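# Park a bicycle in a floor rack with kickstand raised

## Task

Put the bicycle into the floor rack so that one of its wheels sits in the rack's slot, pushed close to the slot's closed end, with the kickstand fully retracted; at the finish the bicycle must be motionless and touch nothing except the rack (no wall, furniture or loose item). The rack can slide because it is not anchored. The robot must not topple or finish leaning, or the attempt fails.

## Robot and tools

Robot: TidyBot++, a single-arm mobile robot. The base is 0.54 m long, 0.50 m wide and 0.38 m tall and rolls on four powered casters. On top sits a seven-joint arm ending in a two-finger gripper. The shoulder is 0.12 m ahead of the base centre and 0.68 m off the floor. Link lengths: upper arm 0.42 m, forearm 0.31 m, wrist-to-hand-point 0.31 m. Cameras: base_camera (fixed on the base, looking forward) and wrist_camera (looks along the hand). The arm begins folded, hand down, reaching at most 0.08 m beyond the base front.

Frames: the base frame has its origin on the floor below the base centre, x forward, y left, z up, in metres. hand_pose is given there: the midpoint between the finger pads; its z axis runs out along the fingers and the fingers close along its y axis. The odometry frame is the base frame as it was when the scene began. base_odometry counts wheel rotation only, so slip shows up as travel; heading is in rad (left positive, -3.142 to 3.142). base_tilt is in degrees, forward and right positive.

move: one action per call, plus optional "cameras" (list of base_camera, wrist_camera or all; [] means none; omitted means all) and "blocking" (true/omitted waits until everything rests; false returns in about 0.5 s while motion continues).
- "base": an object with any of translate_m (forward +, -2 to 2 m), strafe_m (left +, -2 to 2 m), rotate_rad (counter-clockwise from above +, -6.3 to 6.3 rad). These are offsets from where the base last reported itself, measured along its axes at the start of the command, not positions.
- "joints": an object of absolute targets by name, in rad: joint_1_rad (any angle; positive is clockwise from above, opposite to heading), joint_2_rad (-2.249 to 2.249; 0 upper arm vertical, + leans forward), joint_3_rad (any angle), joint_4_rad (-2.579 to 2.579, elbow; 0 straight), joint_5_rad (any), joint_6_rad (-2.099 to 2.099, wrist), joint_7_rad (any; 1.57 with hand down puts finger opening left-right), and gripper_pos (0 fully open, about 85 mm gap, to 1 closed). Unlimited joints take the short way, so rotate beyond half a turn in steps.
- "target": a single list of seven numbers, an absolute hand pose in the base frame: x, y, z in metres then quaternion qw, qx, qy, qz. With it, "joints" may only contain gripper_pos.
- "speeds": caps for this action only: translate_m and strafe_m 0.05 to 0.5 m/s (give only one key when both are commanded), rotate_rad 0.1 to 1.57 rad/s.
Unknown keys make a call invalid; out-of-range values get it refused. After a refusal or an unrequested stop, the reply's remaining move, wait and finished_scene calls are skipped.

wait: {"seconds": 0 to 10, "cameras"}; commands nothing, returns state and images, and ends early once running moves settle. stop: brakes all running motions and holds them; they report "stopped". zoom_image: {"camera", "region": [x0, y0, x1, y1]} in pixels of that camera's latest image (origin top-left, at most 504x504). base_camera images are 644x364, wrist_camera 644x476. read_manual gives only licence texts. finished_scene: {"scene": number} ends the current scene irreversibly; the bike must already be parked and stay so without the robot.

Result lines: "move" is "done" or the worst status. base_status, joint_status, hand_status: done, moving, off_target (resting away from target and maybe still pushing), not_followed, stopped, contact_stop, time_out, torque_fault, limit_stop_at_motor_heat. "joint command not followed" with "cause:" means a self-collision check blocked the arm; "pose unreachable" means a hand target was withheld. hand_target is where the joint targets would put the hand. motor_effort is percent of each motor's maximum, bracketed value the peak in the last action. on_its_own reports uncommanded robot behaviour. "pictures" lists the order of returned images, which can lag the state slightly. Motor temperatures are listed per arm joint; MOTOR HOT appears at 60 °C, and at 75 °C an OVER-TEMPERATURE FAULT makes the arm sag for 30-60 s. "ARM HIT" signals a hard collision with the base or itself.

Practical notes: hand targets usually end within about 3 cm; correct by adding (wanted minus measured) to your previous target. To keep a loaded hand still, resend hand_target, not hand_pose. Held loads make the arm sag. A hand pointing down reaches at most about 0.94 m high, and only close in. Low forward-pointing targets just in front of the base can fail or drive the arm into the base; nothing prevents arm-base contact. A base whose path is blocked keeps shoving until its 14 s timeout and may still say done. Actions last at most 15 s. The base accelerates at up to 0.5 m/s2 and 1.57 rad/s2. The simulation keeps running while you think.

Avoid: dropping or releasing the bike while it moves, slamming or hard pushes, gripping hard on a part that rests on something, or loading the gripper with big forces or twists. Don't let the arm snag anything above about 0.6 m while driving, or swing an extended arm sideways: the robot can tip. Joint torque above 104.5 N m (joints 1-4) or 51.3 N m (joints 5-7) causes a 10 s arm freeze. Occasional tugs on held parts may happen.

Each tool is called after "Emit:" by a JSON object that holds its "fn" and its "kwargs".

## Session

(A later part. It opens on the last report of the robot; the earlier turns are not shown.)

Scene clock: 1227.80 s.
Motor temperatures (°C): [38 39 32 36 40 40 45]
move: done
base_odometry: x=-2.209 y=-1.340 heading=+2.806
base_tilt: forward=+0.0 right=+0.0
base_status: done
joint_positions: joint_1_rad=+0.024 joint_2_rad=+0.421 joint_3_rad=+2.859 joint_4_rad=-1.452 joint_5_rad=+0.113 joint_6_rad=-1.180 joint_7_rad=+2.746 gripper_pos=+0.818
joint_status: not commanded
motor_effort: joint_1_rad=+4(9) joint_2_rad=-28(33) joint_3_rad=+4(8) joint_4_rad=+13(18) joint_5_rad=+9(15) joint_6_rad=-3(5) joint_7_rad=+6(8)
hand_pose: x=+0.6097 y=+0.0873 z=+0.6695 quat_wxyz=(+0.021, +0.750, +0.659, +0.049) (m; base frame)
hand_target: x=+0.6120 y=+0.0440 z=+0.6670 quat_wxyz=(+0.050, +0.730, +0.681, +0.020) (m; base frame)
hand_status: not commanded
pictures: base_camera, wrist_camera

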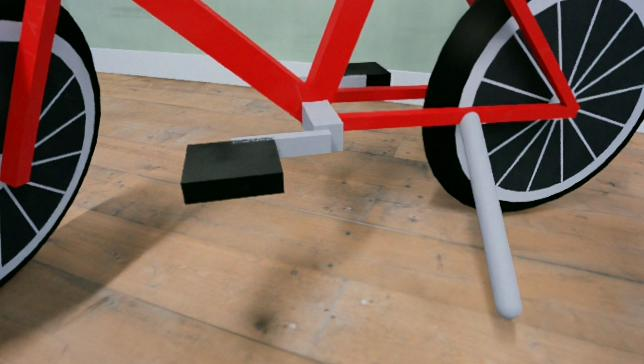

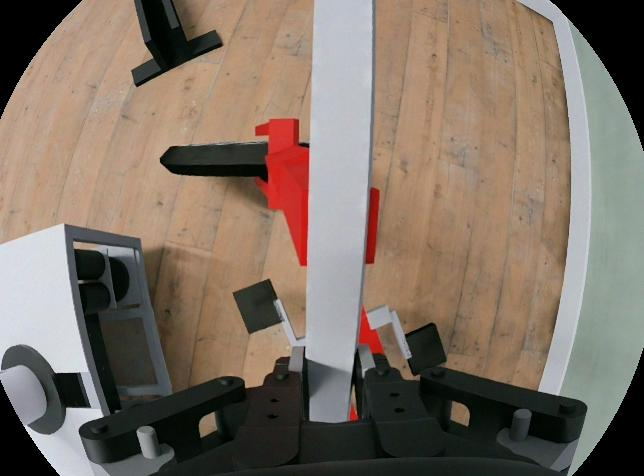

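Emit:
{"fn": "move", "kwargs": {"target": [0.585, 0.085, 0.667, 0.0417, 0.8829, 0.4695, 0.0316], "cameras": []}}

Emit:
{"fn": "move", "kwargs": {"target": [0.558, 0.115, 0.667, 0.0332, 0.9681, 0.2504, 0.0405], "cameras": ["wrist_camera"]}}

Emit:
{"fn": "move", "kwargs": {"target": [0.545, 0.145, 0.672, 0.0253, 0.9976, 0.0698, 0.0459]}}

Scene clock: 1246.07 s.
Motor temperatures (°C): [38 39 32 36 40 40 45]
move: off_target
base_odometry: x=-2.209 y=-1.340 heading=+2.806
base_tilt: forward=-0.1 right=+0.0
base_status: not commanded
joint_positions: joint_1_rad=-0.087 joint_2_rad=+0.380 joint_3_rad=+2.964 joint_4_rad=-1.496 joint_5_rad=+0.118 joint_6_rad=-1.180 joint_7_rad=+2.332 gripper_pos=+0.818
joint_status: not commanded
motor_effort: joint_1_rad=-2(5) joint_2_rad=-26(29) joint_3_rad=-2(3) joint_4_rad=+15(15) joint_5_rad=-3(9) joint_6_rad=+2(4) joint_7_rad=-1(6)
hand_pose: x=+0.5929 y=+0.0896 z=+0.6710 quat_wxyz=(+0.034, +0.864, +0.501, +0.039) (m; base frame)
hand_target: x=+0.5850 y=+0.0850 z=+0.6670 quat_wxyz=(+0.042, +0.882, +0.469, +0.032) (m; base frame)
hand_status: off_target (0.010 m and 4.4 deg from the pose sent, 0.025 m and 26.8 deg at the start)
pictures: none
No camera images: "cameras" was empty.

Scene clock: 1247.43 s.
Motor temperatures (°C): [38 39 32 36 40 40 45]
move: off_target
base_odometry: x=-2.209 y=-1.340 heading=+2.806
base_tilt: forward=-0.1 right=-0.1
base_status: not commanded
joint_positions: joint_1_rad=-0.220 joint_2_rad=+0.315 joint_3_rad=+3.028 joint_4_rad=-1.571 joint_5_rad=+0.118 joint_6_rad=-1.181 joint_7_rad=+1.820 gripper_pos=+0.818
joint_status: not commanded
motor_effort: joint_1_rad=+0(3) joint_2_rad=-20(26) joint_3_rad=+1(2) joint_4_rad=+16(18) joint_5_rad=-1(5) joint_6_rad=+9(11) joint_7_rad=-4(4)
hand_pose: x=+0.5569 y=+0.1148 z=+0.6757 quat_wxyz=(+0.036, +0.952, +0.303, +0.039) (m; base frame)
hand_target: x=+0.5580 y=+0.1150 z=+0.6670 quat_wxyz=(+0.033, +0.967, +0.250, +0.040) (m; base frame)
hand_status: off_target (0.009 m and 6.3 deg from the pose sent, 0.043 m and 31.2 deg at the start)
pictures: wrist_camera

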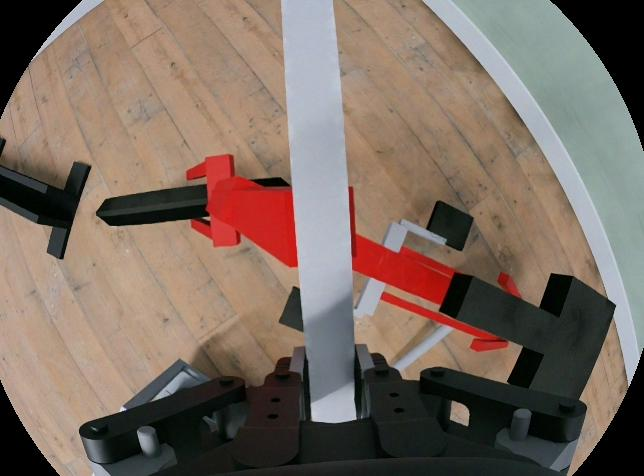

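Scene clock: 1248.73 s.
Motor temperatures (°C): [38 39 32 36 40 40 45]
move: off_target
base_odometry: x=-2.209 y=-1.340 heading=+2.806
base_tilt: forward=-0.1 right=+0.0
base_status: not commanded
joint_positions: joint_1_rad=-0.345 joint_2_rad=+0.297 joint_3_rad=+3.063 joint_4_rad=-1.571 joint_5_rad=+0.118 joint_6_rad=-1.182 joint_7_rad=+1.386 gripper_pos=+0.818
joint_status: not commanded
motor_effort: joint_1_rad=+2(3) joint_2_rad=-21(23) joint_3_rad=+4(6) joint_4_rad=+16(17) joint_5_rad=+3(5) joint_6_rad=+8(11) joint_7_rad=-3(4)
hand_pose: x=+0.5448 y=+0.1547 z=+0.6839 quat_wxyz=(+0.028, +0.989, +0.136, +0.058) (m; base frame)
hand_target: x=+0.5450 y=+0.1450 z=+0.6720 quat_wxyz=(+0.025, +0.996, +0.070, +0.046) (m; base frame)
hand_status: off_target (0.015 m and 7.8 deg from the pose sent, 0.033 m and 27.3 deg at the start)
pictures: base_camera, wrist_camera

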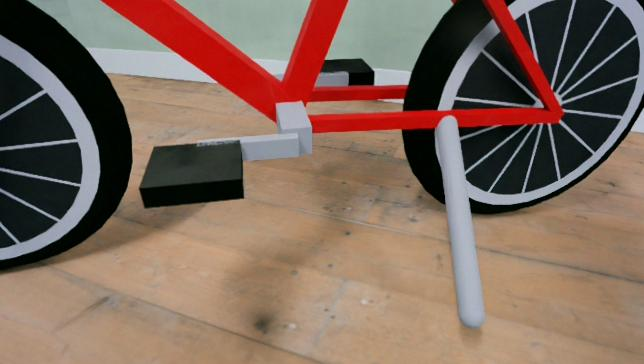

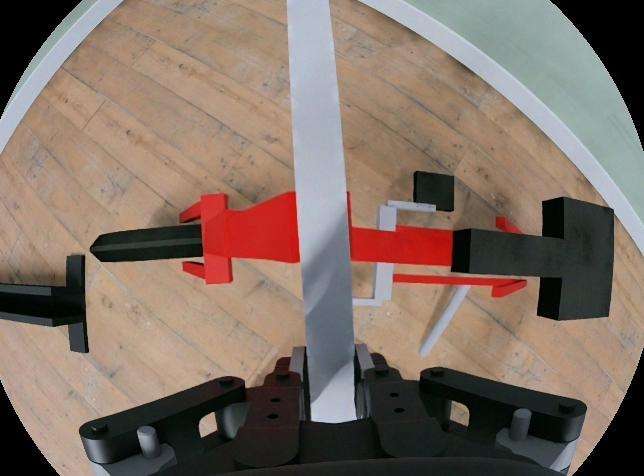

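Emit:
{"fn": "move", "kwargs": {"target": [0.543, 0.155, 0.672, 0.0224, 0.9987, 0.0087, 0.0457], "cameras": ["wrist_camera"]}}

Emit:
{"fn": "zoom_image", "kwargs": {"camera": "wrist_camera", "region": [0, 120, 504, 420]}}

Scene clock: 1299.63 s.
Motor temperatures (°C): [38 39 32 36 40 40 45]
move: off_target
base_odometry: x=-2.209 y=-1.340 heading=+2.806
base_tilt: forward=-0.1 right=+0.0
base_status: not commanded
joint_positions: joint_1_rad=-0.379 joint_2_rad=+0.291 joint_3_rad=+3.076 joint_4_rad=-1.571 joint_5_rad=+0.118 joint_6_rad=-1.182 joint_7_rad=+1.238 gripper_pos=+0.818
joint_status: not commanded
motor_effort: joint_1_rad=+3(4) joint_2_rad=-18(21) joint_3_rad=+5(6) joint_4_rad=+14(16) joint_5_rad=+4(6) joint_6_rad=+8(10) joint_7_rad=-3(4)
hand_pose: x=+0.5414 y=+0.1637 z=+0.6864 quat_wxyz=(+0.024, +0.995, +0.073, +0.063) (m; base frame)
hand_target: x=+0.5430 y=+0.1550 z=+0.6720 quat_wxyz=(+0.022, +0.999, +0.009, +0.046) (m; base frame)
hand_status: off_target (0.017 m and 7.7 deg from the pose sent, 0.012 m and 14.8 deg at the start)
pictures: wrist_camera

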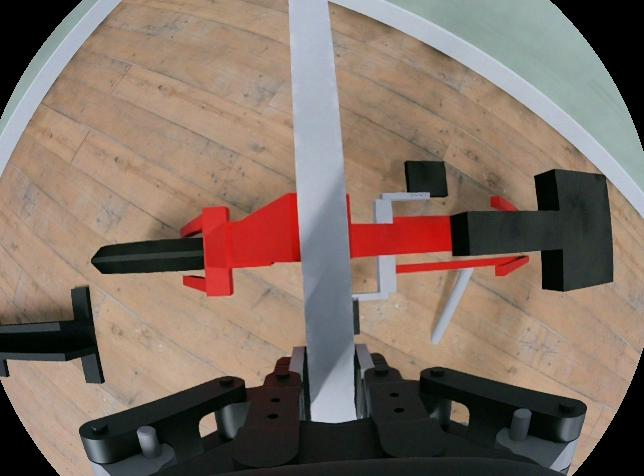

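Scaled by 1.000.

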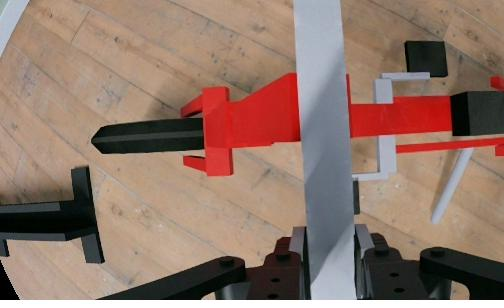

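Emit:
{"fn": "move", "kwargs": {"base": {"translate_m": 0.060, "strafe_m": -0.294}, "speeds": {"strafe_m": 0.12}}}

Scene clock: 1305.77 s.
Motor temperatures (°C): [38 39 32 36 40 40 45]
move: done
base_odometry: x=-2.169 y=-1.042 heading=+2.807
base_tilt: forward=+0.0 right=+0.0
base_status: done
joint_positions: joint_1_rad=-0.378 joint_2_rad=+0.285 joint_3_rad=+3.093 joint_4_rad=-1.571 joint_5_rad=+0.110 joint_6_rad=-1.182 joint_7_rad=+1.231 gripper_pos=+0.818
joint_status: not commanded
motor_effort: joint_1_rad=+1(6) joint_2_rad=-19(21) joint_3_rad=+4(8) joint_4_rad=+14(15) joint_5_rad=+5(7) joint_6_rad=+7(10) joint_7_rad=-1(3)
hand_pose: x=+0.5433 y=+0.1587 z=+0.6891 quat_wxyz=(+0.022, +0.996, +0.060, +0.065) (m; base frame)
hand_target: x=+0.5430 y=+0.1550 z=+0.6720 quat_wxyz=(+0.022, +0.999, +0.009, +0.046) (m; base frame)
hand_status: not commanded
pictures: base_camera, wrist_camera

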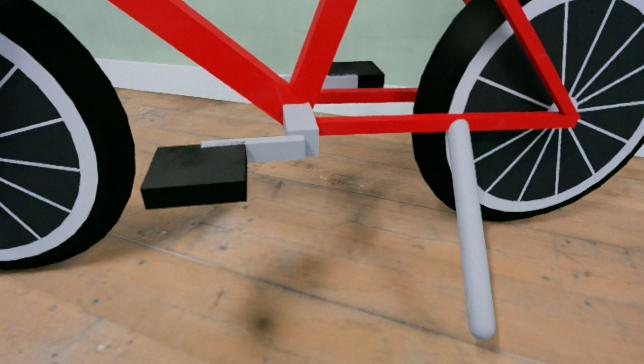

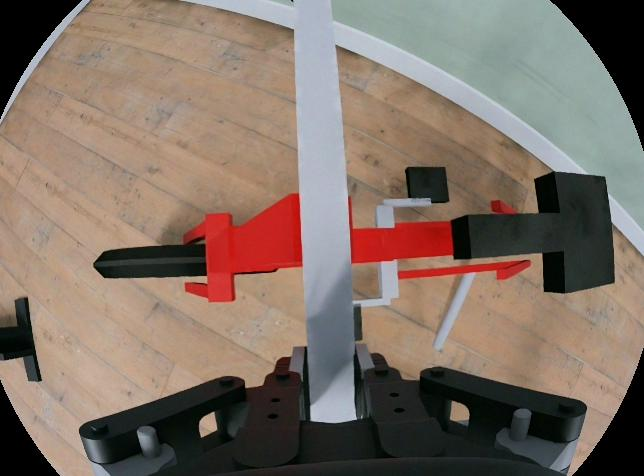

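Emit:
{"fn": "move", "kwargs": {"base": {"translate_m": 0.044, "strafe_m": -0.21}, "speeds": {"strafe_m": 0.12}}}

Scene clock: 1312.10 s.
Motor temperatures (°C): [38 39 32 36 40 40 45]
move: done
base_odometry: x=-2.142 y=-0.829 heading=+2.807
base_tilt: forward=-0.1 right=+0.0
base_status: done
joint_positions: joint_1_rad=-0.380 joint_2_rad=+0.280 joint_3_rad=+3.094 joint_4_rad=-1.571 joint_5_rad=+0.103 joint_6_rad=-1.182 joint_7_rad=+1.229 gripper_pos=+0.818
joint_status: not commanded
motor_effort: joint_1_rad=+1(7) joint_2_rad=-18(22) joint_3_rad=+5(9) joint_4_rad=+14(15) joint_5_rad=+3(8) joint_6_rad=+7(9) joint_7_rad=-2(3)
hand_pose: x=+0.5422 y=+0.1609 z=+0.6910 quat_wxyz=(+0.019, +0.996, +0.059, +0.066) (m; base frame)
hand_target: x=+0.5430 y=+0.1550 z=+0.6720 quat_wxyz=(+0.022, +0.999, +0.009, +0.046) (m; base frame)
hand_status: not commanded
pictures: base_camera, wrist_camera

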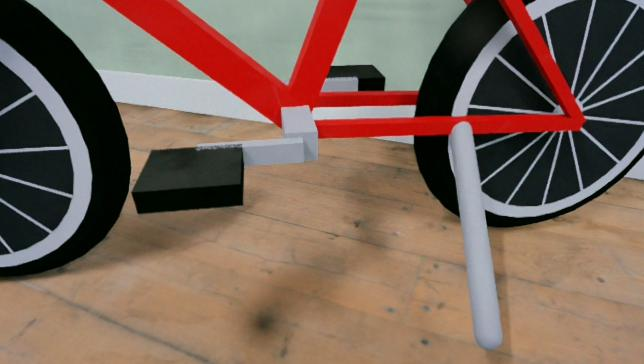

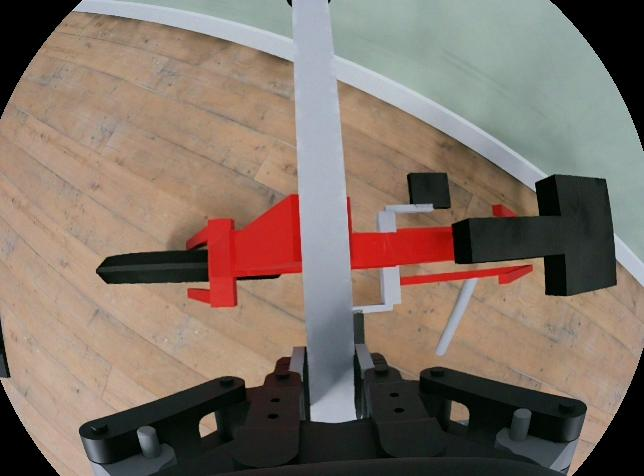

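Emit:
{"fn": "move", "kwargs": {"base": {"translate_m": -0.022, "strafe_m": 0.15}, "speeds": {"strafe_m": 0.12}}}

Scene clock: 1332.90 s.
Motor temperatures (°C): [38 38 32 36 40 40 45]
move: done
base_odometry: x=-2.171 y=-0.978 heading=+2.807
base_tilt: forward=+0.0 right=+0.1
base_status: done
joint_positions: joint_1_rad=-0.385 joint_2_rad=+0.282 joint_3_rad=+3.091 joint_4_rad=-1.571 joint_5_rad=+0.101 joint_6_rad=-1.182 joint_7_rad=+1.227 gripper_pos=+0.818
joint_status: not commanded
motor_effort: joint_1_rad=+0(6) joint_2_rad=-17(22) joint_3_rad=+2(7) joint_4_rad=+11(15) joint_5_rad=+3(7) joint_6_rad=+4(9) joint_7_rad=-1(3)
hand_pose: x=+0.5409 y=+0.1643 z=+0.6902 quat_wxyz=(+0.018, +0.996, +0.061, +0.065) (m; base frame)
hand_target: x=+0.5430 y=+0.1550 z=+0.6720 quat_wxyz=(+0.022, +0.999, +0.009, +0.046) (m; base frame)
hand_status: not commanded
pictures: base_camera, wrist_camera

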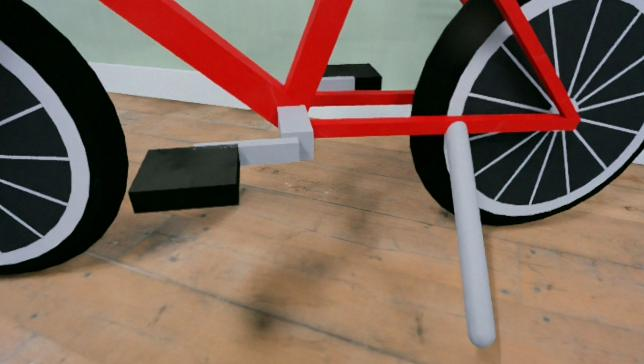

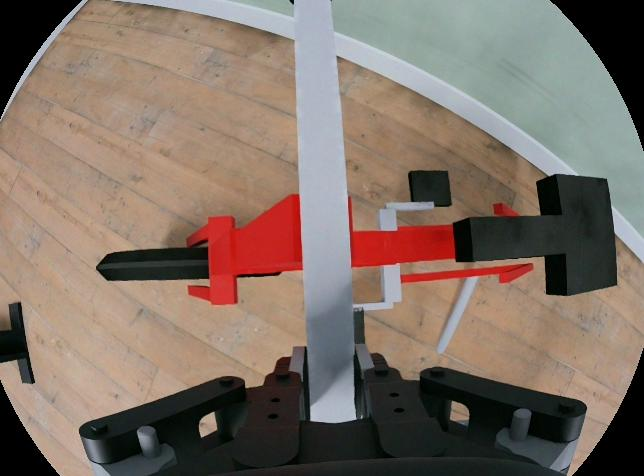

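Emit:
{"fn": "move", "kwargs": {"target": [0.552, 0.132, 0.672, 0.0349, 0.9563, 0.2924, 0.0373], "cameras": ["wrist_camera"]}}

Scene clock: 1344.50 s.
Motor temperatures (°C): [38 38 32 36 40 40 45]
move: off_target
base_odometry: x=-2.171 y=-0.978 heading=+2.807
base_tilt: forward=-0.1 right=+0.0
base_status: not commanded
joint_positions: joint_1_rad=-0.256 joint_2_rad=+0.300 joint_3_rad=+3.037 joint_4_rad=-1.571 joint_5_rad=+0.101 joint_6_rad=-1.182 joint_7_rad=+1.672 gripper_pos=+0.818
joint_status: not commanded
motor_effort: joint_1_rad=-2(4) joint_2_rad=-22(24) joint_3_rad=+1(4) joint_4_rad=+13(15) joint_5_rad=+2(5) joint_6_rad=+0(3) joint_7_rad=+1(2)
hand_pose: x=+0.5518 y=+0.1313 z=+0.6824 quat_wxyz=(+0.026, +0.969, +0.242, +0.049) (m; base frame)
hand_target: x=+0.5520 y=+0.1320 z=+0.6720 quat_wxyz=(+0.035, +0.955, +0.292, +0.037) (m; base frame)
hand_status: off_target (0.010 m and 6.1 deg from the pose sent, 0.039 m and 27.2 deg at the start)
pictures: wrist_camera

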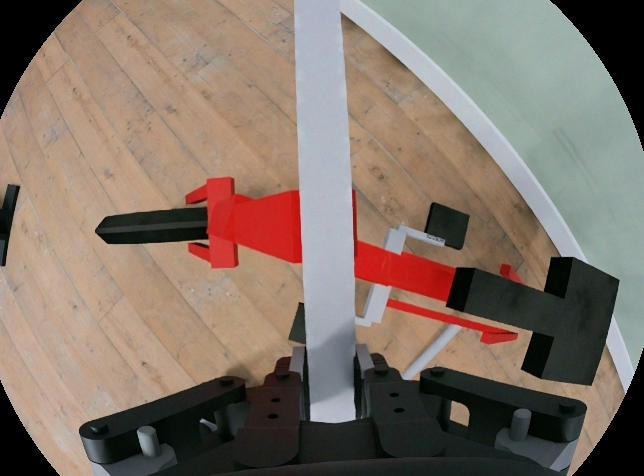

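Emit:
{"fn": "move", "kwargs": {"base": {"translate_m": -0.048, "strafe_m": 0.085, "rotate_rad": 0.0838}, "speeds": {"strafe_m": 0.08, "rotate_rad": 0.1}, "cameras": []}}

Emit:
{"fn": "move", "kwargs": {"base": {"translate_m": -0.048, "strafe_m": 0.085, "rotate_rad": 0.0838}, "speeds": {"strafe_m": 0.08, "rotate_rad": 0.1}}}

Scene clock: 1352.67 s.
Motor temperatures (°C): [38 38 32 36 40 40 45]
move: done
base_odometry: x=-2.153 y=-1.074 heading=+2.892
base_tilt: forward=+0.0 right=+0.0
base_status: done
joint_positions: joint_1_rad=-0.259 joint_2_rad=+0.302 joint_3_rad=+3.019 joint_4_rad=-1.571 joint_5_rad=+0.103 joint_6_rad=-1.182 joint_7_rad=+1.675 gripper_pos=+0.818
joint_status: not commanded
motor_effort: joint_1_rad=-1(8) joint_2_rad=-21(25) joint_3_rad=+1(6) joint_4_rad=+12(15) joint_5_rad=+1(5) joint_6_rad=+1(2) joint_7_rad=+1(2)
hand_pose: x=+0.5489 y=+0.1399 z=+0.6815 quat_wxyz=(+0.024, +0.966, +0.254, +0.048) (m; base frame)
hand_target: x=+0.5520 y=+0.1320 z=+0.6720 quat_wxyz=(+0.035, +0.955, +0.292, +0.037) (m; base frame)
hand_status: not commanded
pictures: none
No camera images: "cameras" was empty.

Scene clock: 1354.40 s.
Motor temperatures (°C): [38 38 32 36 40 40 45]
move: done
base_odometry: x=-2.128 y=-1.169 heading=+2.976
base_tilt: forward=-0.1 right=+0.0
base_status: done
joint_positions: joint_1_rad=-0.259 joint_2_rad=+0.303 joint_3_rad=+3.019 joint_4_rad=-1.571 joint_5_rad=+0.104 joint_6_rad=-1.182 joint_7_rad=+1.676 gripper_pos=+0.818
joint_status: not commanded
motor_effort: joint_1_rad=-1(7) joint_2_rad=-22(25) joint_3_rad=+1(5) joint_4_rad=+12(15) joint_5_rad=+1(5) joint_6_rad=+0(4) joint_7_rad=+1(1)
hand_pose: x=+0.5492 y=+0.1392 z=+0.6812 quat_wxyz=(+0.025, +0.966, +0.254, +0.048) (m; base frame)
hand_target: x=+0.5520 y=+0.1320 z=+0.6720 quat_wxyz=(+0.035, +0.955, +0.292, +0.037) (m; base frame)
hand_status: not commanded
pictures: base_camera, wrist_camera

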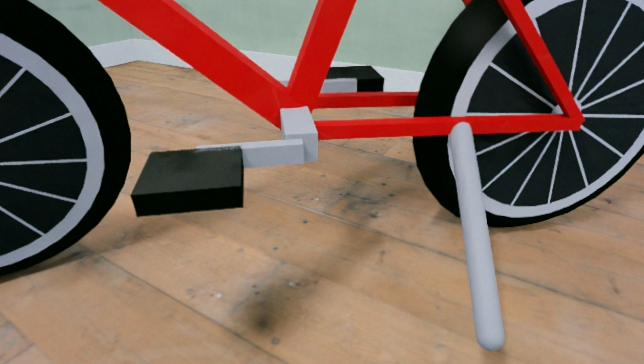

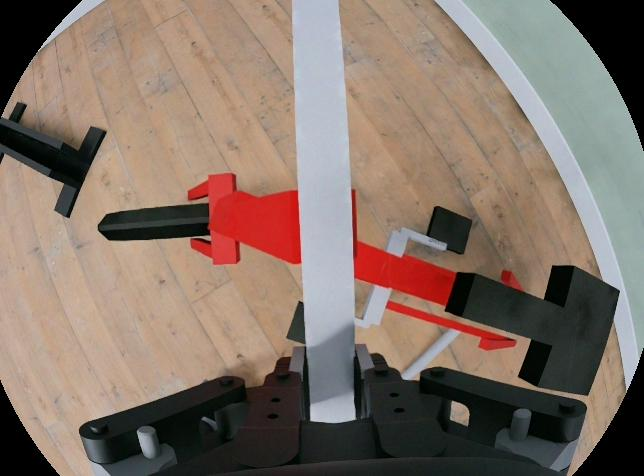

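Emit:
{"fn": "move", "kwargs": {"target": [0.543, 0.155, 0.672, 0.0224, 0.9987, 0.0087, 0.0457]}}

Scene clock: 1358.07 s.
Motor temperatures (°C): [38 38 32 36 40 40 45]
move: off_target
base_odometry: x=-2.128 y=-1.169 heading=+2.976
base_tilt: forward=-0.1 right=-0.1
base_status: not commanded
joint_positions: joint_1_rad=-0.383 joint_2_rad=+0.288 joint_3_rad=+3.067 joint_4_rad=-1.571 joint_5_rad=+0.104 joint_6_rad=-1.206 joint_7_rad=+1.242 gripper_pos=+0.818
joint_status: not commanded
motor_effort: joint_1_rad=+3(4) joint_2_rad=-18(22) joint_3_rad=+4(6) joint_4_rad=+15(15) joint_5_rad=+4(6) joint_6_rad=+7(11) joint_7_rad=-3(4)
hand_pose: x=+0.5309 y=+0.1689 z=+0.6871 quat_wxyz=(+0.021, +0.995, +0.079, +0.051) (m; base frame)
hand_target: x=+0.5430 y=+0.1550 z=+0.6720 quat_wxyz=(+0.022, +0.999, +0.009, +0.046) (m; base frame)
hand_status: off_target (0.024 m and 8.1 deg from the pose sent, 0.019 m and 28.5 deg at the start)
pictures: base_camera, wrist_camera

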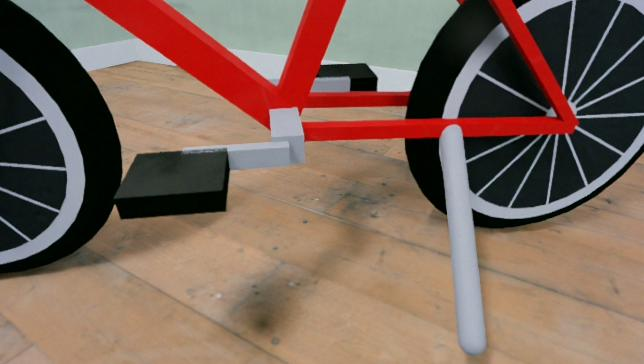

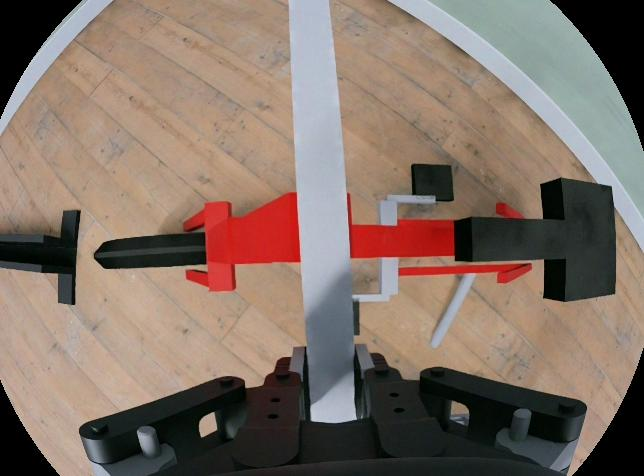

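Emit:
{"fn": "zoom_image", "kwargs": {"camera": "wrist_camera", "region": [0, 180, 260, 330]}}

Scaled by 1.938.

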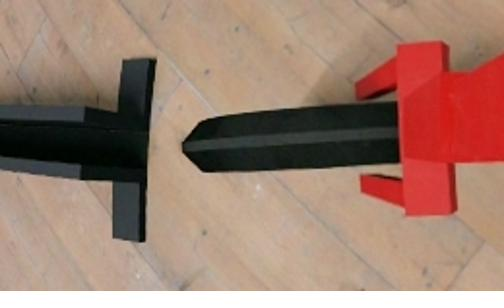

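Emit:
{"fn": "move", "kwargs": {"base": {"translate_m": -0.018, "strafe_m": 0.109}, "speeds": {"strafe_m": 0.1}}}

Emit:
{"fn": "zoom_image", "kwargs": {"camera": "wrist_camera", "region": [0, 180, 260, 330]}}

Scene clock: 1375.73 s.
Motor temperatures (°C): [38 38 32 36 40 40 45]
move: done
base_odometry: x=-2.128 y=-1.279 heading=+2.977
base_tilt: forward=-0.1 right=+0.0
base_status: done
joint_positions: joint_1_rad=-0.388 joint_2_rad=+0.287 joint_3_rad=+3.083 joint_4_rad=-1.571 joint_5_rad=+0.102 joint_6_rad=-1.206 joint_7_rad=+1.236 gripper_pos=+0.818
joint_status: not commanded
motor_effort: joint_1_rad=+1(5) joint_2_rad=-18(22) joint_3_rad=+4(8) joint_4_rad=+12(16) joint_5_rad=+4(7) joint_6_rad=+5(9) joint_7_rad=-2(3)
hand_pose: x=+0.5324 y=+0.1654 z=+0.6872 quat_wxyz=(+0.022, +0.996, +0.071, +0.051) (m; base frame)
hand_target: x=+0.5430 y=+0.1550 z=+0.6720 quat_wxyz=(+0.022, +0.999, +0.009, +0.046) (m; base frame)
hand_status: not commanded
pictures: base_camera, wrist_camera

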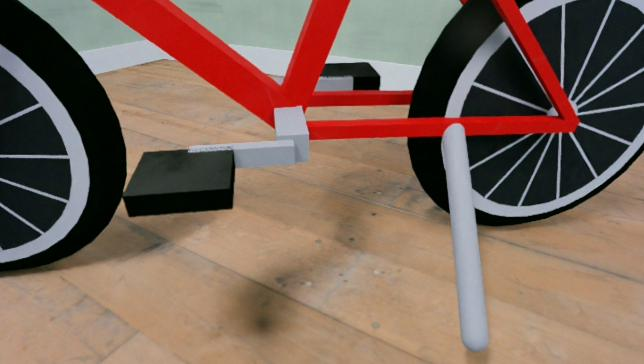

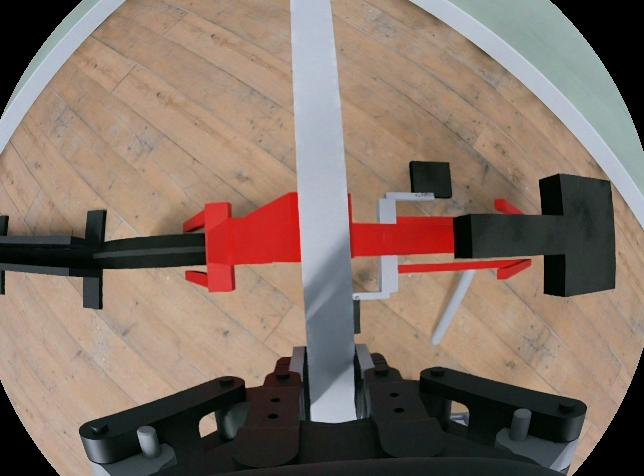

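Scaled by 1.938.

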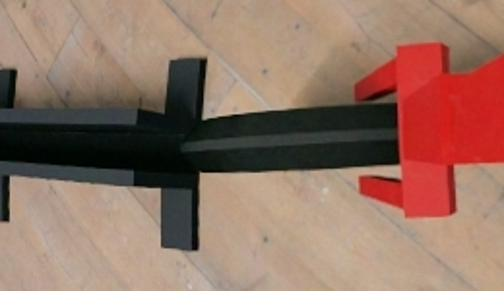

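Emit:
{"fn": "move", "kwargs": {"target": [0.546, 0.144, 0.672, 0.0299, 0.9848, 0.1736, 0.043], "cameras": []}}

Emit:
{"fn": "move", "kwargs": {"base": {"translate_m": 0.0192, "strafe_m": -0.0866, "rotate_rad": -0.0182}, "speeds": {"strafe_m": 0.1, "rotate_rad": 0.1}}}

Scene clock: 1389.77 s.
Motor temperatures (°C): [38 38 32 36 40 40 45]
move: off_target
base_odometry: x=-2.128 y=-1.279 heading=+2.976
base_tilt: forward=-0.1 right=+0.0
base_status: not commanded
joint_positions: joint_1_rad=-0.315 joint_2_rad=+0.293 joint_3_rad=+3.057 joint_4_rad=-1.571 joint_5_rad=+0.102 joint_6_rad=-1.199 joint_7_rad=+1.434 gripper_pos=+0.818
joint_status: not commanded
motor_effort: joint_1_rad=+0(4) joint_2_rad=-21(24) joint_3_rad=+2(5) joint_4_rad=+12(15) joint_5_rad=+4(5) joint_6_rad=+1(5) joint_7_rad=+0(2)
hand_pose: x=+0.5416 y=+0.1462 z=+0.6850 quat_wxyz=(+0.024, +0.988, +0.145, +0.048) (m; base frame)
hand_target: x=+0.5460 y=+0.1440 z=+0.6720 quat_wxyz=(+0.030, +0.983, +0.173, +0.043) (m; base frame)
hand_status: off_target (0.014 m and 3.4 deg from the pose sent, 0.030 m and 11.9 deg at the start)
pictures: none
No camera images: "cameras" was empty.

Scene clock: 1391.40 s.
Motor temperatures (°C): [38 38 32 36 40 40 45]
move: done
base_odometry: x=-2.132 y=-1.191 heading=+2.957
base_tilt: forward=+0.0 right=+0.1
base_status: done
joint_positions: joint_1_rad=-0.306 joint_2_rad=+0.294 joint_3_rad=+3.050 joint_4_rad=-1.571 joint_5_rad=+0.102 joint_6_rad=-1.199 joint_7_rad=+1.434 gripper_pos=+0.818
joint_status: not commanded
motor_effort: joint_1_rad=-1(5) joint_2_rad=-22(24) joint_3_rad=+2(6) joint_4_rad=+14(15) joint_5_rad=+3(7) joint_6_rad=+2(3) joint_7_rad=+1(1)
hand_pose: x=+0.5419 y=+0.1450 z=+0.6847 quat_wxyz=(+0.023, +0.988, +0.144, +0.047) (m; base frame)
hand_target: x=+0.5460 y=+0.1440 z=+0.6720 quat_wxyz=(+0.030, +0.983, +0.173, +0.043) (m; base frame)
hand_status: not commanded
pictures: base_camera, wrist_camera

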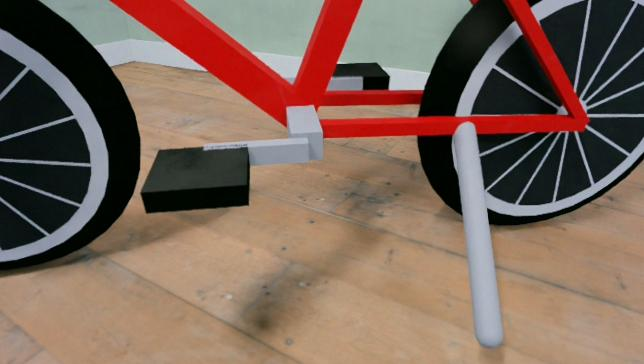

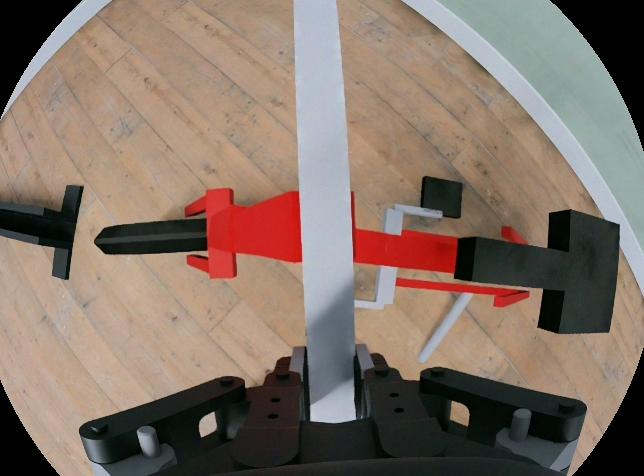

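Emit:
{"fn": "move", "kwargs": {"target": [0.543, 0.155, 0.672, 0.0228, 0.9984, 0.0175, 0.0453], "cameras": []}}

Emit:
{"fn": "move", "kwargs": {"base": {"translate_m": -0.016, "strafe_m": 0.098}, "speeds": {"strafe_m": 0.1}}}

Emit:
{"fn": "zoom_image", "kwargs": {"camera": "wrist_camera", "region": [0, 180, 260, 330]}}

Scene clock: 1397.70 s.
Motor temperatures (°C): [38 38 32 36 40 40 45]
move: off_target
base_odometry: x=-2.132 y=-1.191 heading=+2.957
base_tilt: forward=-0.1 right=+0.1
base_status: not commanded
joint_positions: joint_1_rad=-0.379 joint_2_rad=+0.288 joint_3_rad=+3.078 joint_4_rad=-1.571 joint_5_rad=+0.101 joint_6_rad=-1.206 joint_7_rad=+1.235 gripper_pos=+0.818
joint_status: not commanded
motor_effort: joint_1_rad=+2(3) joint_2_rad=-19(23) joint_3_rad=+5(6) joint_4_rad=+15(16) joint_5_rad=+4(6) joint_6_rad=+6(9) joint_7_rad=-2(3)
hand_pose: x=+0.5330 y=+0.1642 z=+0.6867 quat_wxyz=(+0.021, +0.996, +0.068, +0.050) (m; base frame)
hand_target: x=+0.5430 y=+0.1550 z=+0.6720 quat_wxyz=(+0.023, +0.999, +0.018, +0.045) (m; base frame)
hand_status: off_target (0.020 m and 5.9 deg from the pose sent, 0.016 m and 14.5 deg at the start)
pictures: none
No camera images: "cameras" was empty.

Scene clock: 1399.53 s.
Motor temperatures (°C): [38 38 32 36 40 40 45]
move: done
base_odometry: x=-2.134 y=-1.290 heading=+2.956
base_tilt: forward=+0.0 right=+0.0
base_status: done
joint_positions: joint_1_rad=-0.387 joint_2_rad=+0.290 joint_3_rad=+3.084 joint_4_rad=-1.571 joint_5_rad=+0.100 joint_6_rad=-1.206 joint_7_rad=+1.235 gripper_pos=+0.818
joint_status: not commanded
motor_effort: joint_1_rad=+2(6) joint_2_rad=-19(23) joint_3_rad=+4(7) joint_4_rad=+13(16) joint_5_rad=+4(7) joint_6_rad=+4(9) joint_7_rad=-2(3)
hand_pose: x=+0.5327 y=+0.1650 z=+0.6860 quat_wxyz=(+0.022, +0.996, +0.069, +0.050) (m; base frame)
hand_target: x=+0.5430 y=+0.1550 z=+0.6720 quat_wxyz=(+0.023, +0.999, +0.018, +0.045) (m; base frame)
hand_status: not commanded
pictures: base_camera, wrist_camera

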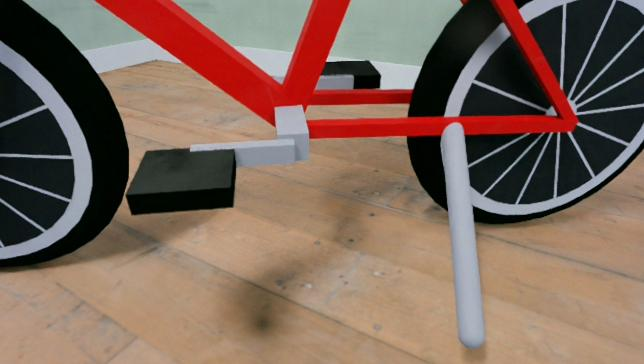

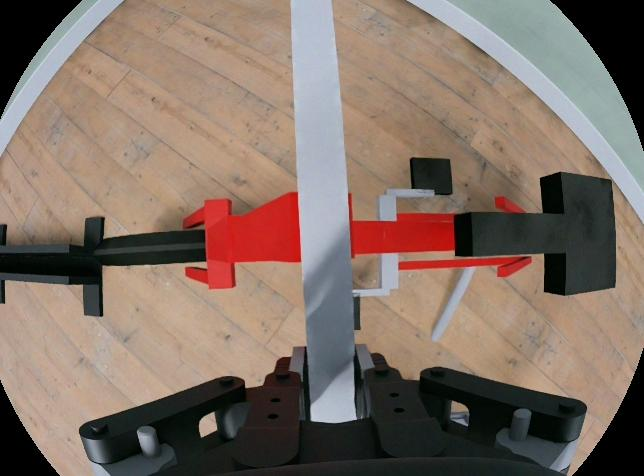

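Scaled by 1.938.

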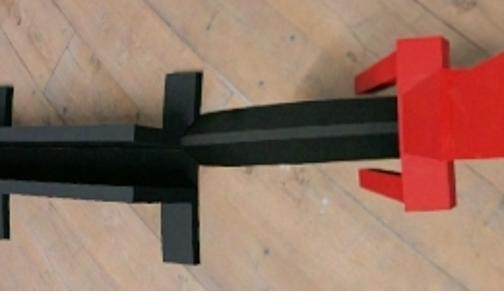

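Emit:
{"fn": "move", "kwargs": {"target": [0.542, 0.160, 0.672, 0.0195, 0.9974, -0.0523, 0.0486], "cameras": []}}

Emit:
{"fn": "move", "kwargs": {"base": {"translate_m": 0.013, "strafe_m": -0.089, "rotate_rad": 0.009}, "speeds": {"strafe_m": 0.1, "rotate_rad": 0.1}}}

Emit:
{"fn": "zoom_image", "kwargs": {"camera": "wrist_camera", "region": [0, 180, 260, 330]}}

Scene clock: 1412.17 s.
Motor temperatures (°C): [38 38 32 36 40 40 45]
move: off_target
base_odometry: x=-2.134 y=-1.290 heading=+2.956
base_tilt: forward=-0.1 right=+0.0
base_status: not commanded
joint_positions: joint_1_rad=-0.413 joint_2_rad=+0.286 joint_3_rad=+3.093 joint_4_rad=-1.571 joint_5_rad=+0.100 joint_6_rad=-1.206 joint_7_rad=+1.098 gripper_pos=+0.818
joint_status: not commanded
motor_effort: joint_1_rad=+3(4) joint_2_rad=-17(19) joint_3_rad=+5(6) joint_4_rad=+14(14) joint_5_rad=+5(6) joint_6_rad=+7(9) joint_7_rad=-3(3)
hand_pose: x=+0.5298 y=+0.1724 z=+0.6879 quat_wxyz=(+0.018, +0.998, +0.009, +0.054) (m; base frame)
hand_target: x=+0.5420 y=+0.1600 z=+0.6720 quat_wxyz=(+0.019, +0.997, -0.052, +0.049) (m; base frame)
hand_status: off_target (0.024 m and 7.1 deg from the pose sent, 0.018 m and 13.9 deg at the start)
pictures: none
No camera images: "cameras" was empty.

Scene clock: 1413.67 s.
Motor temperatures (°C): [38 38 32 36 40 40 45]
move: done
base_odometry: x=-2.131 y=-1.200 heading=+2.966
base_tilt: forward=-0.1 right=+0.1
base_status: done
joint_positions: joint_1_rad=-0.411 joint_2_rad=+0.283 joint_3_rad=+3.103 joint_4_rad=-1.571 joint_5_rad=+0.093 joint_6_rad=-1.206 joint_7_rad=+1.098 gripper_pos=+0.818
joint_status: not commanded
motor_effort: joint_1_rad=+3(9) joint_2_rad=-17(22) joint_3_rad=+6(10) joint_4_rad=+13(15) joint_5_rad=+5(9) joint_6_rad=+7(10) joint_7_rad=-2(3)
hand_pose: x=+0.5308 y=+0.1697 z=+0.6890 quat_wxyz=(+0.016, +0.998, +0.002, +0.054) (m; base frame)
hand_target: x=+0.5420 y=+0.1600 z=+0.6720 quat_wxyz=(+0.019, +0.997, -0.052, +0.049) (m; base frame)
hand_status: not commanded
pictures: base_camera, wrist_camera

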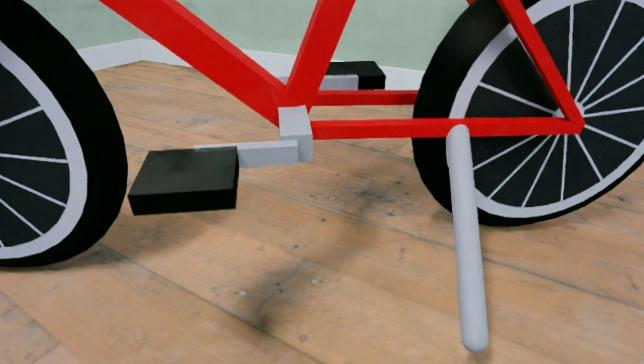

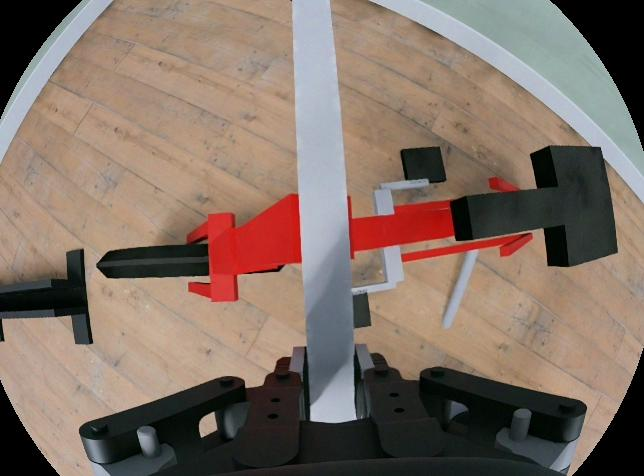

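Scaled by 1.938.

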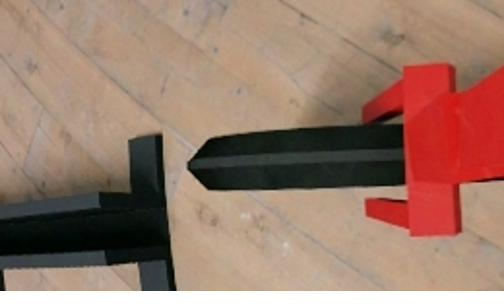

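Emit:
{"fn": "move", "kwargs": {"target": [0.543, 0.151, 0.672, 0.0269, 0.9945, 0.1045, 0.0434], "cameras": []}}

Emit:
{"fn": "move", "kwargs": {"base": {"translate_m": -0.011, "strafe_m": 0.079}, "speeds": {"strafe_m": 0.1}}}

Emit:
{"fn": "zoom_image", "kwargs": {"camera": "wrist_camera", "region": [0, 180, 260, 330]}}

Scene clock: 1418.23 s.
Motor temperatures (°C): [38 38 32 36 40 40 45]
move: off_target
base_odometry: x=-2.131 y=-1.200 heading=+2.966
base_tilt: forward=+0.0 right=+0.1
base_status: not commanded
joint_positions: joint_1_rad=-0.349 joint_2_rad=+0.287 joint_3_rad=+3.078 joint_4_rad=-1.571 joint_5_rad=+0.093 joint_6_rad=-1.197 joint_7_rad=+1.286 gripper_pos=+0.818
joint_status: not commanded
motor_effort: joint_1_rad=-1(3) joint_2_rad=-19(22) joint_3_rad=+2(5) joint_4_rad=+13(15) joint_5_rad=+3(5) joint_6_rad=+1(7) joint_7_rad=+1(2)
hand_pose: x=+0.5392 y=+0.1548 z=+0.6874 quat_wxyz=(+0.018, +0.995, +0.077, +0.053) (m; base frame)
hand_target: x=+0.5430 y=+0.1510 z=+0.6720 quat_wxyz=(+0.027, +0.993, +0.104, +0.043) (m; base frame)
hand_status: off_target (0.016 m and 3.5 deg from the pose sent, 0.028 m and 11.8 deg at the start)
pictures: none
No camera images: "cameras" was empty.

Scene clock: 1419.63 s.
Motor temperatures (°C): [38 38 32 36 40 40 45]
move: done
base_odometry: x=-2.134 y=-1.280 heading=+2.966
base_tilt: forward=-0.1 right=+0.0
base_status: done
joint_positions: joint_1_rad=-0.349 joint_2_rad=+0.288 joint_3_rad=+3.071 joint_4_rad=-1.571 joint_5_rad=+0.093 joint_6_rad=-1.197 joint_7_rad=+1.286 gripper_pos=+0.818
joint_status: not commanded
motor_effort: joint_1_rad=-2(6) joint_2_rad=-20(23) joint_3_rad=+1(5) joint_4_rad=+12(15) joint_5_rad=+2(6) joint_6_rad=+0(5) joint_7_rad=+1(1)
hand_pose: x=+0.5380 y=+0.1576 z=+0.6870 quat_wxyz=(+0.017, +0.995, +0.080, +0.052) (m; base frame)
hand_target: x=+0.5430 y=+0.1510 z=+0.6720 quat_wxyz=(+0.027, +0.993, +0.104, +0.043) (m; base frame)
hand_status: not commanded
pictures: base_camera, wrist_camera

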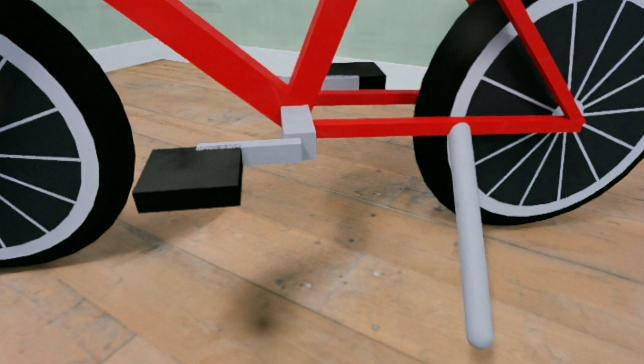

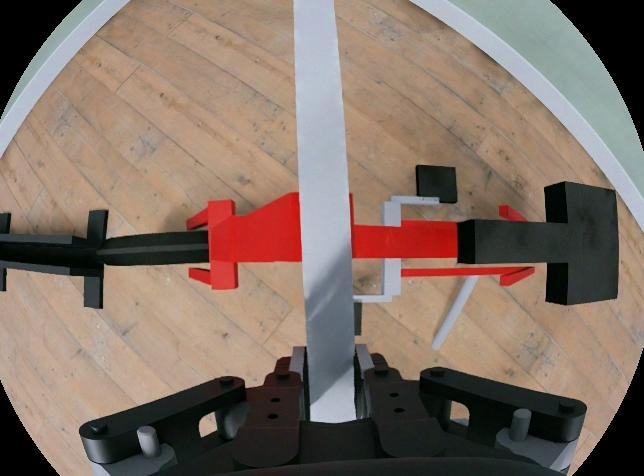

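Scaled by 1.938.

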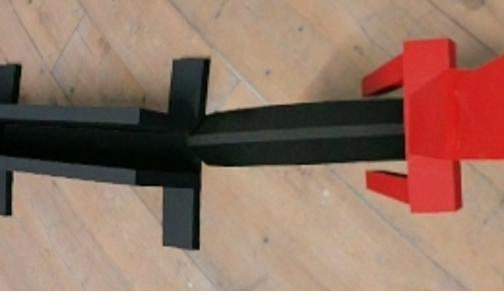

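Emit:
{"fn": "move", "kwargs": {"base": {"translate_m": -0.014, "strafe_m": 0.1}, "speeds": {"strafe_m": 0.1}}}

Emit:
{"fn": "zoom_image", "kwargs": {"camera": "wrist_camera", "region": [0, 180, 260, 330]}}

Scene clock: 1442.63 s.
Motor temperatures (°C): [38 38 32 36 40 40 45]
move: done
base_odometry: x=-2.137 y=-1.381 heading=+2.967
base_tilt: forward=+0.0 right=+0.0
base_status: done
joint_positions: joint_1_rad=-0.351 joint_2_rad=+0.289 joint_3_rad=+3.068 joint_4_rad=-1.571 joint_5_rad=+0.093 joint_6_rad=-1.197 joint_7_rad=+1.286 gripper_pos=+0.818
joint_status: not commanded
motor_effort: joint_1_rad=+0(5) joint_2_rad=-19(24) joint_3_rad=+3(6) joint_4_rad=+12(14) joint_5_rad=+2(5) joint_6_rad=+0(3) joint_7_rad=+0(1)
hand_pose: x=+0.5373 y=+0.1595 z=+0.6866 quat_wxyz=(+0.016, +0.995, +0.083, +0.052) (m; base frame)
hand_target: x=+0.5430 y=+0.1510 z=+0.6720 quat_wxyz=(+0.027, +0.993, +0.104, +0.043) (m; base frame)
hand_status: not commanded
pictures: base_camera, wrist_camera

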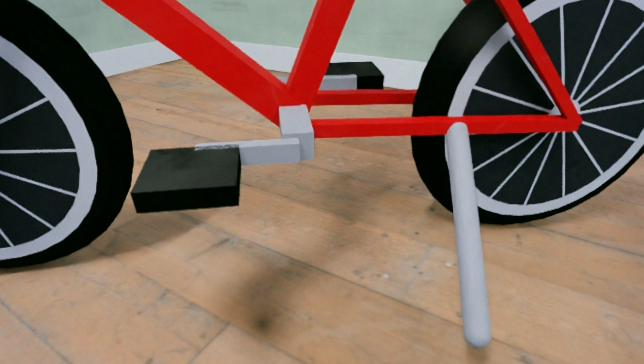

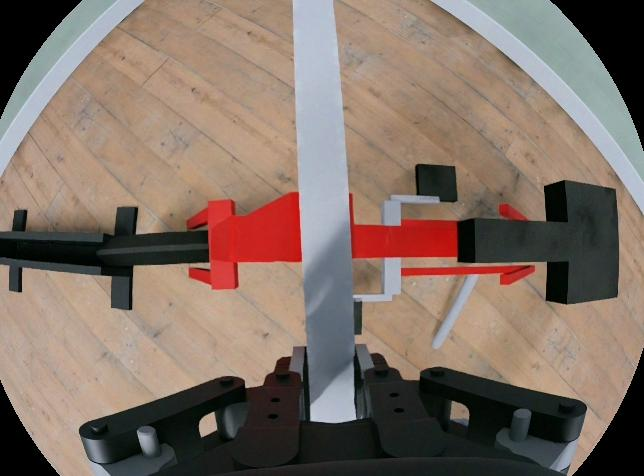

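Scaled by 1.938.

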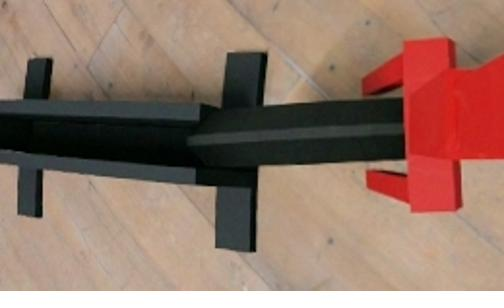

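Emit:
{"fn": "zoom_image", "kwargs": {"camera": "wrist_camera", "region": [80, 200, 220, 310]}}

Scaled by 3.600.

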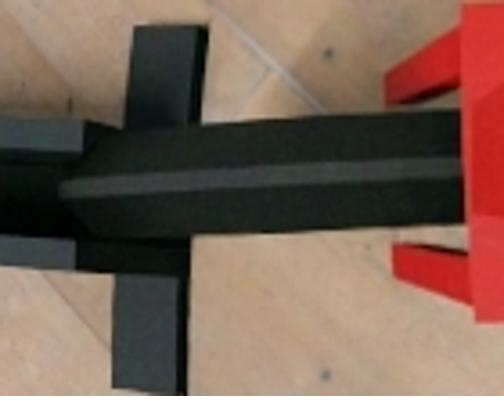

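Emit:
{"fn": "move", "kwargs": {"target": [0.545, 0.147, 0.672, 0.0284, 0.9893, 0.1392, 0.0439], "cameras": []}}

Emit:
{"fn": "move", "kwargs": {"base": {"translate_m": 0.015, "strafe_m": -0.078, "rotate_rad": -0.008}, "speeds": {"strafe_m": 0.1, "rotate_rad": 0.1}, "cameras": []}}

Emit:
{"fn": "move", "kwargs": {"target": [0.543, 0.153, 0.672, 0.0232, 0.9986, 0.0262, 0.0451], "cameras": []}}

Emit:
{"fn": "move", "kwargs": {"base": {"translate_m": -0.012, "strafe_m": 0.078}, "speeds": {"strafe_m": 0.1}}}

Emit:
{"fn": "zoom_image", "kwargs": {"camera": "wrist_camera", "region": [80, 200, 220, 310]}}

Scene clock: 1470.33 s.
Motor temperatures (°C): [38 38 32 36 40 40 45]
move: off_target
base_odometry: x=-2.137 y=-1.381 heading=+2.967
base_tilt: forward=+0.0 right=+0.0
base_status: not commanded
joint_positions: joint_1_rad=-0.335 joint_2_rad=+0.291 joint_3_rad=+3.065 joint_4_rad=-1.571 joint_5_rad=+0.093 joint_6_rad=-1.197 joint_7_rad=+1.351 gripper_pos=+0.818
joint_status: not commanded
motor_effort: joint_1_rad=+0(2) joint_2_rad=-20(23) joint_3_rad=+2(3) joint_4_rad=+12(14) joint_5_rad=+3(4) joint_6_rad=-1(1) joint_7_rad=+1(1)
hand_pose: x=+0.5393 y=+0.1542 z=+0.6857 quat_wxyz=(+0.018, +0.993, +0.109, +0.050) (m; base frame)
hand_target: x=+0.5450 y=+0.1470 z=+0.6720 quat_wxyz=(+0.028, +0.989, +0.139, +0.044) (m; base frame)
hand_status: off_target (0.017 m and 3.8 deg from the pose sent, 0.021 m and 6.7 deg at the start)
pictures: none
No camera images: "cameras" was empty.

Scene clock: 1471.97 s.
Motor temperatures (°C): [38 38 32 36 40 40 45]
move: done
base_odometry: x=-2.138 y=-1.301 heading=+2.958
base_tilt: forward=-0.1 right=+0.0
base_status: done
joint_positions: joint_1_rad=-0.323 joint_2_rad=+0.290 joint_3_rad=+3.061 joint_4_rad=-1.571 joint_5_rad=+0.093 joint_6_rad=-1.197 joint_7_rad=+1.351 gripper_pos=+0.818
joint_status: not commanded
motor_effort: joint_1_rad=-1(5) joint_2_rad=-20(23) joint_3_rad=+2(7) joint_4_rad=+13(14) joint_5_rad=+3(7) joint_6_rad=+3(5) joint_7_rad=+0(1)
hand_pose: x=+0.5406 y=+0.1503 z=+0.6859 quat_wxyz=(+0.018, +0.993, +0.104, +0.050) (m; base frame)
hand_target: x=+0.5450 y=+0.1470 z=+0.6720 quat_wxyz=(+0.028, +0.989, +0.139, +0.044) (m; base frame)
hand_status: not commanded
pictures: none
No camera images: "cameras" was empty.

Scene clock: 1472.83 s.
Motor temperatures (°C): [38 38 32 36 40 40 45]
move: off_target
base_odometry: x=-2.138 y=-1.301 heading=+2.958
base_tilt: forward=+0.0 right=+0.1
base_status: not commanded
joint_positions: joint_1_rad=-0.370 joint_2_rad=+0.287 joint_3_rad=+3.079 joint_4_rad=-1.571 joint_5_rad=+0.093 joint_6_rad=-1.200 joint_7_rad=+1.223 gripper_pos=+0.818
joint_status: not commanded
motor_effort: joint_1_rad=+2(4) joint_2_rad=-20(21) joint_3_rad=+4(6) joint_4_rad=+15(15) joint_5_rad=+3(5) joint_6_rad=+5(8) joint_7_rad=-2(3)
hand_pose: x=+0.5354 y=+0.1625 z=+0.6873 quat_wxyz=(+0.016, +0.997, +0.055, +0.052) (m; base frame)
hand_target: x=+0.5430 y=+0.1530 z=+0.6720 quat_wxyz=(+0.023, +0.998, +0.026, +0.045) (m; base frame)
hand_status: off_target (0.020 m and 3.5 deg from the pose sent, 0.014 m and 9.0 deg at the start)
pictures: none
No camera images: "cameras" was empty.

Scene clock: 1474.43 s.
Motor temperatures (°C): [38 38 32 36 40 40 45]
move: done
base_odometry: x=-2.141 y=-1.380 heading=+2.957
base_tilt: forward=+0.0 right=+0.0
base_status: done
joint_positions: joint_1_rad=-0.378 joint_2_rad=+0.289 joint_3_rad=+3.086 joint_4_rad=-1.571 joint_5_rad=+0.093 joint_6_rad=-1.200 joint_7_rad=+1.223 gripper_pos=+0.818
joint_status: not commanded
motor_effort: joint_1_rad=+1(5) joint_2_rad=-19(23) joint_3_rad=+4(7) joint_4_rad=+13(16) joint_5_rad=+4(7) joint_6_rad=+2(9) joint_7_rad=-1(3)
hand_pose: x=+0.5351 y=+0.1636 z=+0.6863 quat_wxyz=(+0.018, +0.997, +0.057, +0.052) (m; base frame)
hand_target: x=+0.5430 y=+0.1530 z=+0.6720 quat_wxyz=(+0.023, +0.998, +0.026, +0.045) (m; base frame)
hand_status: not commanded
pictures: base_camera, wrist_camera

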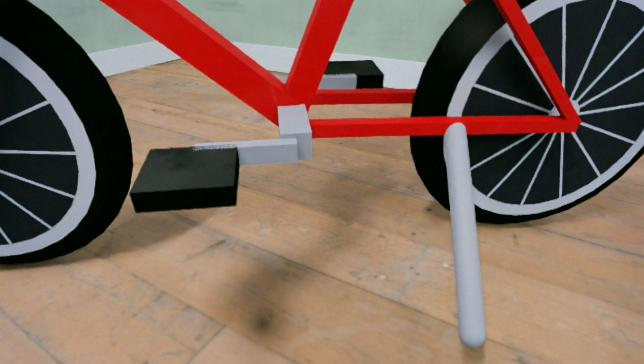

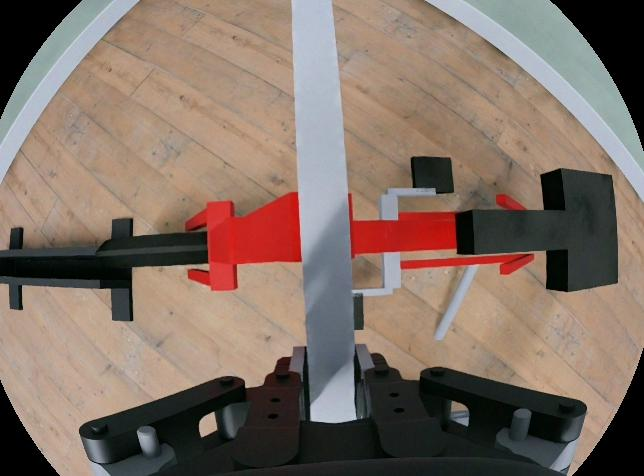

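Scaled by 3.600.

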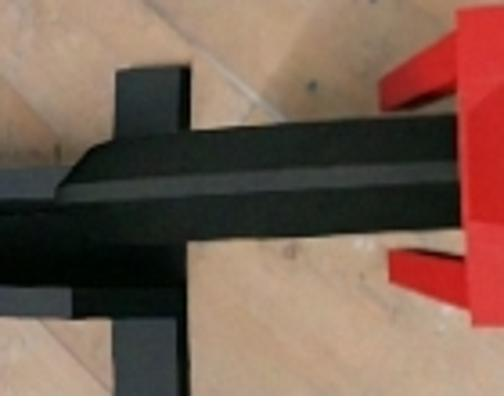

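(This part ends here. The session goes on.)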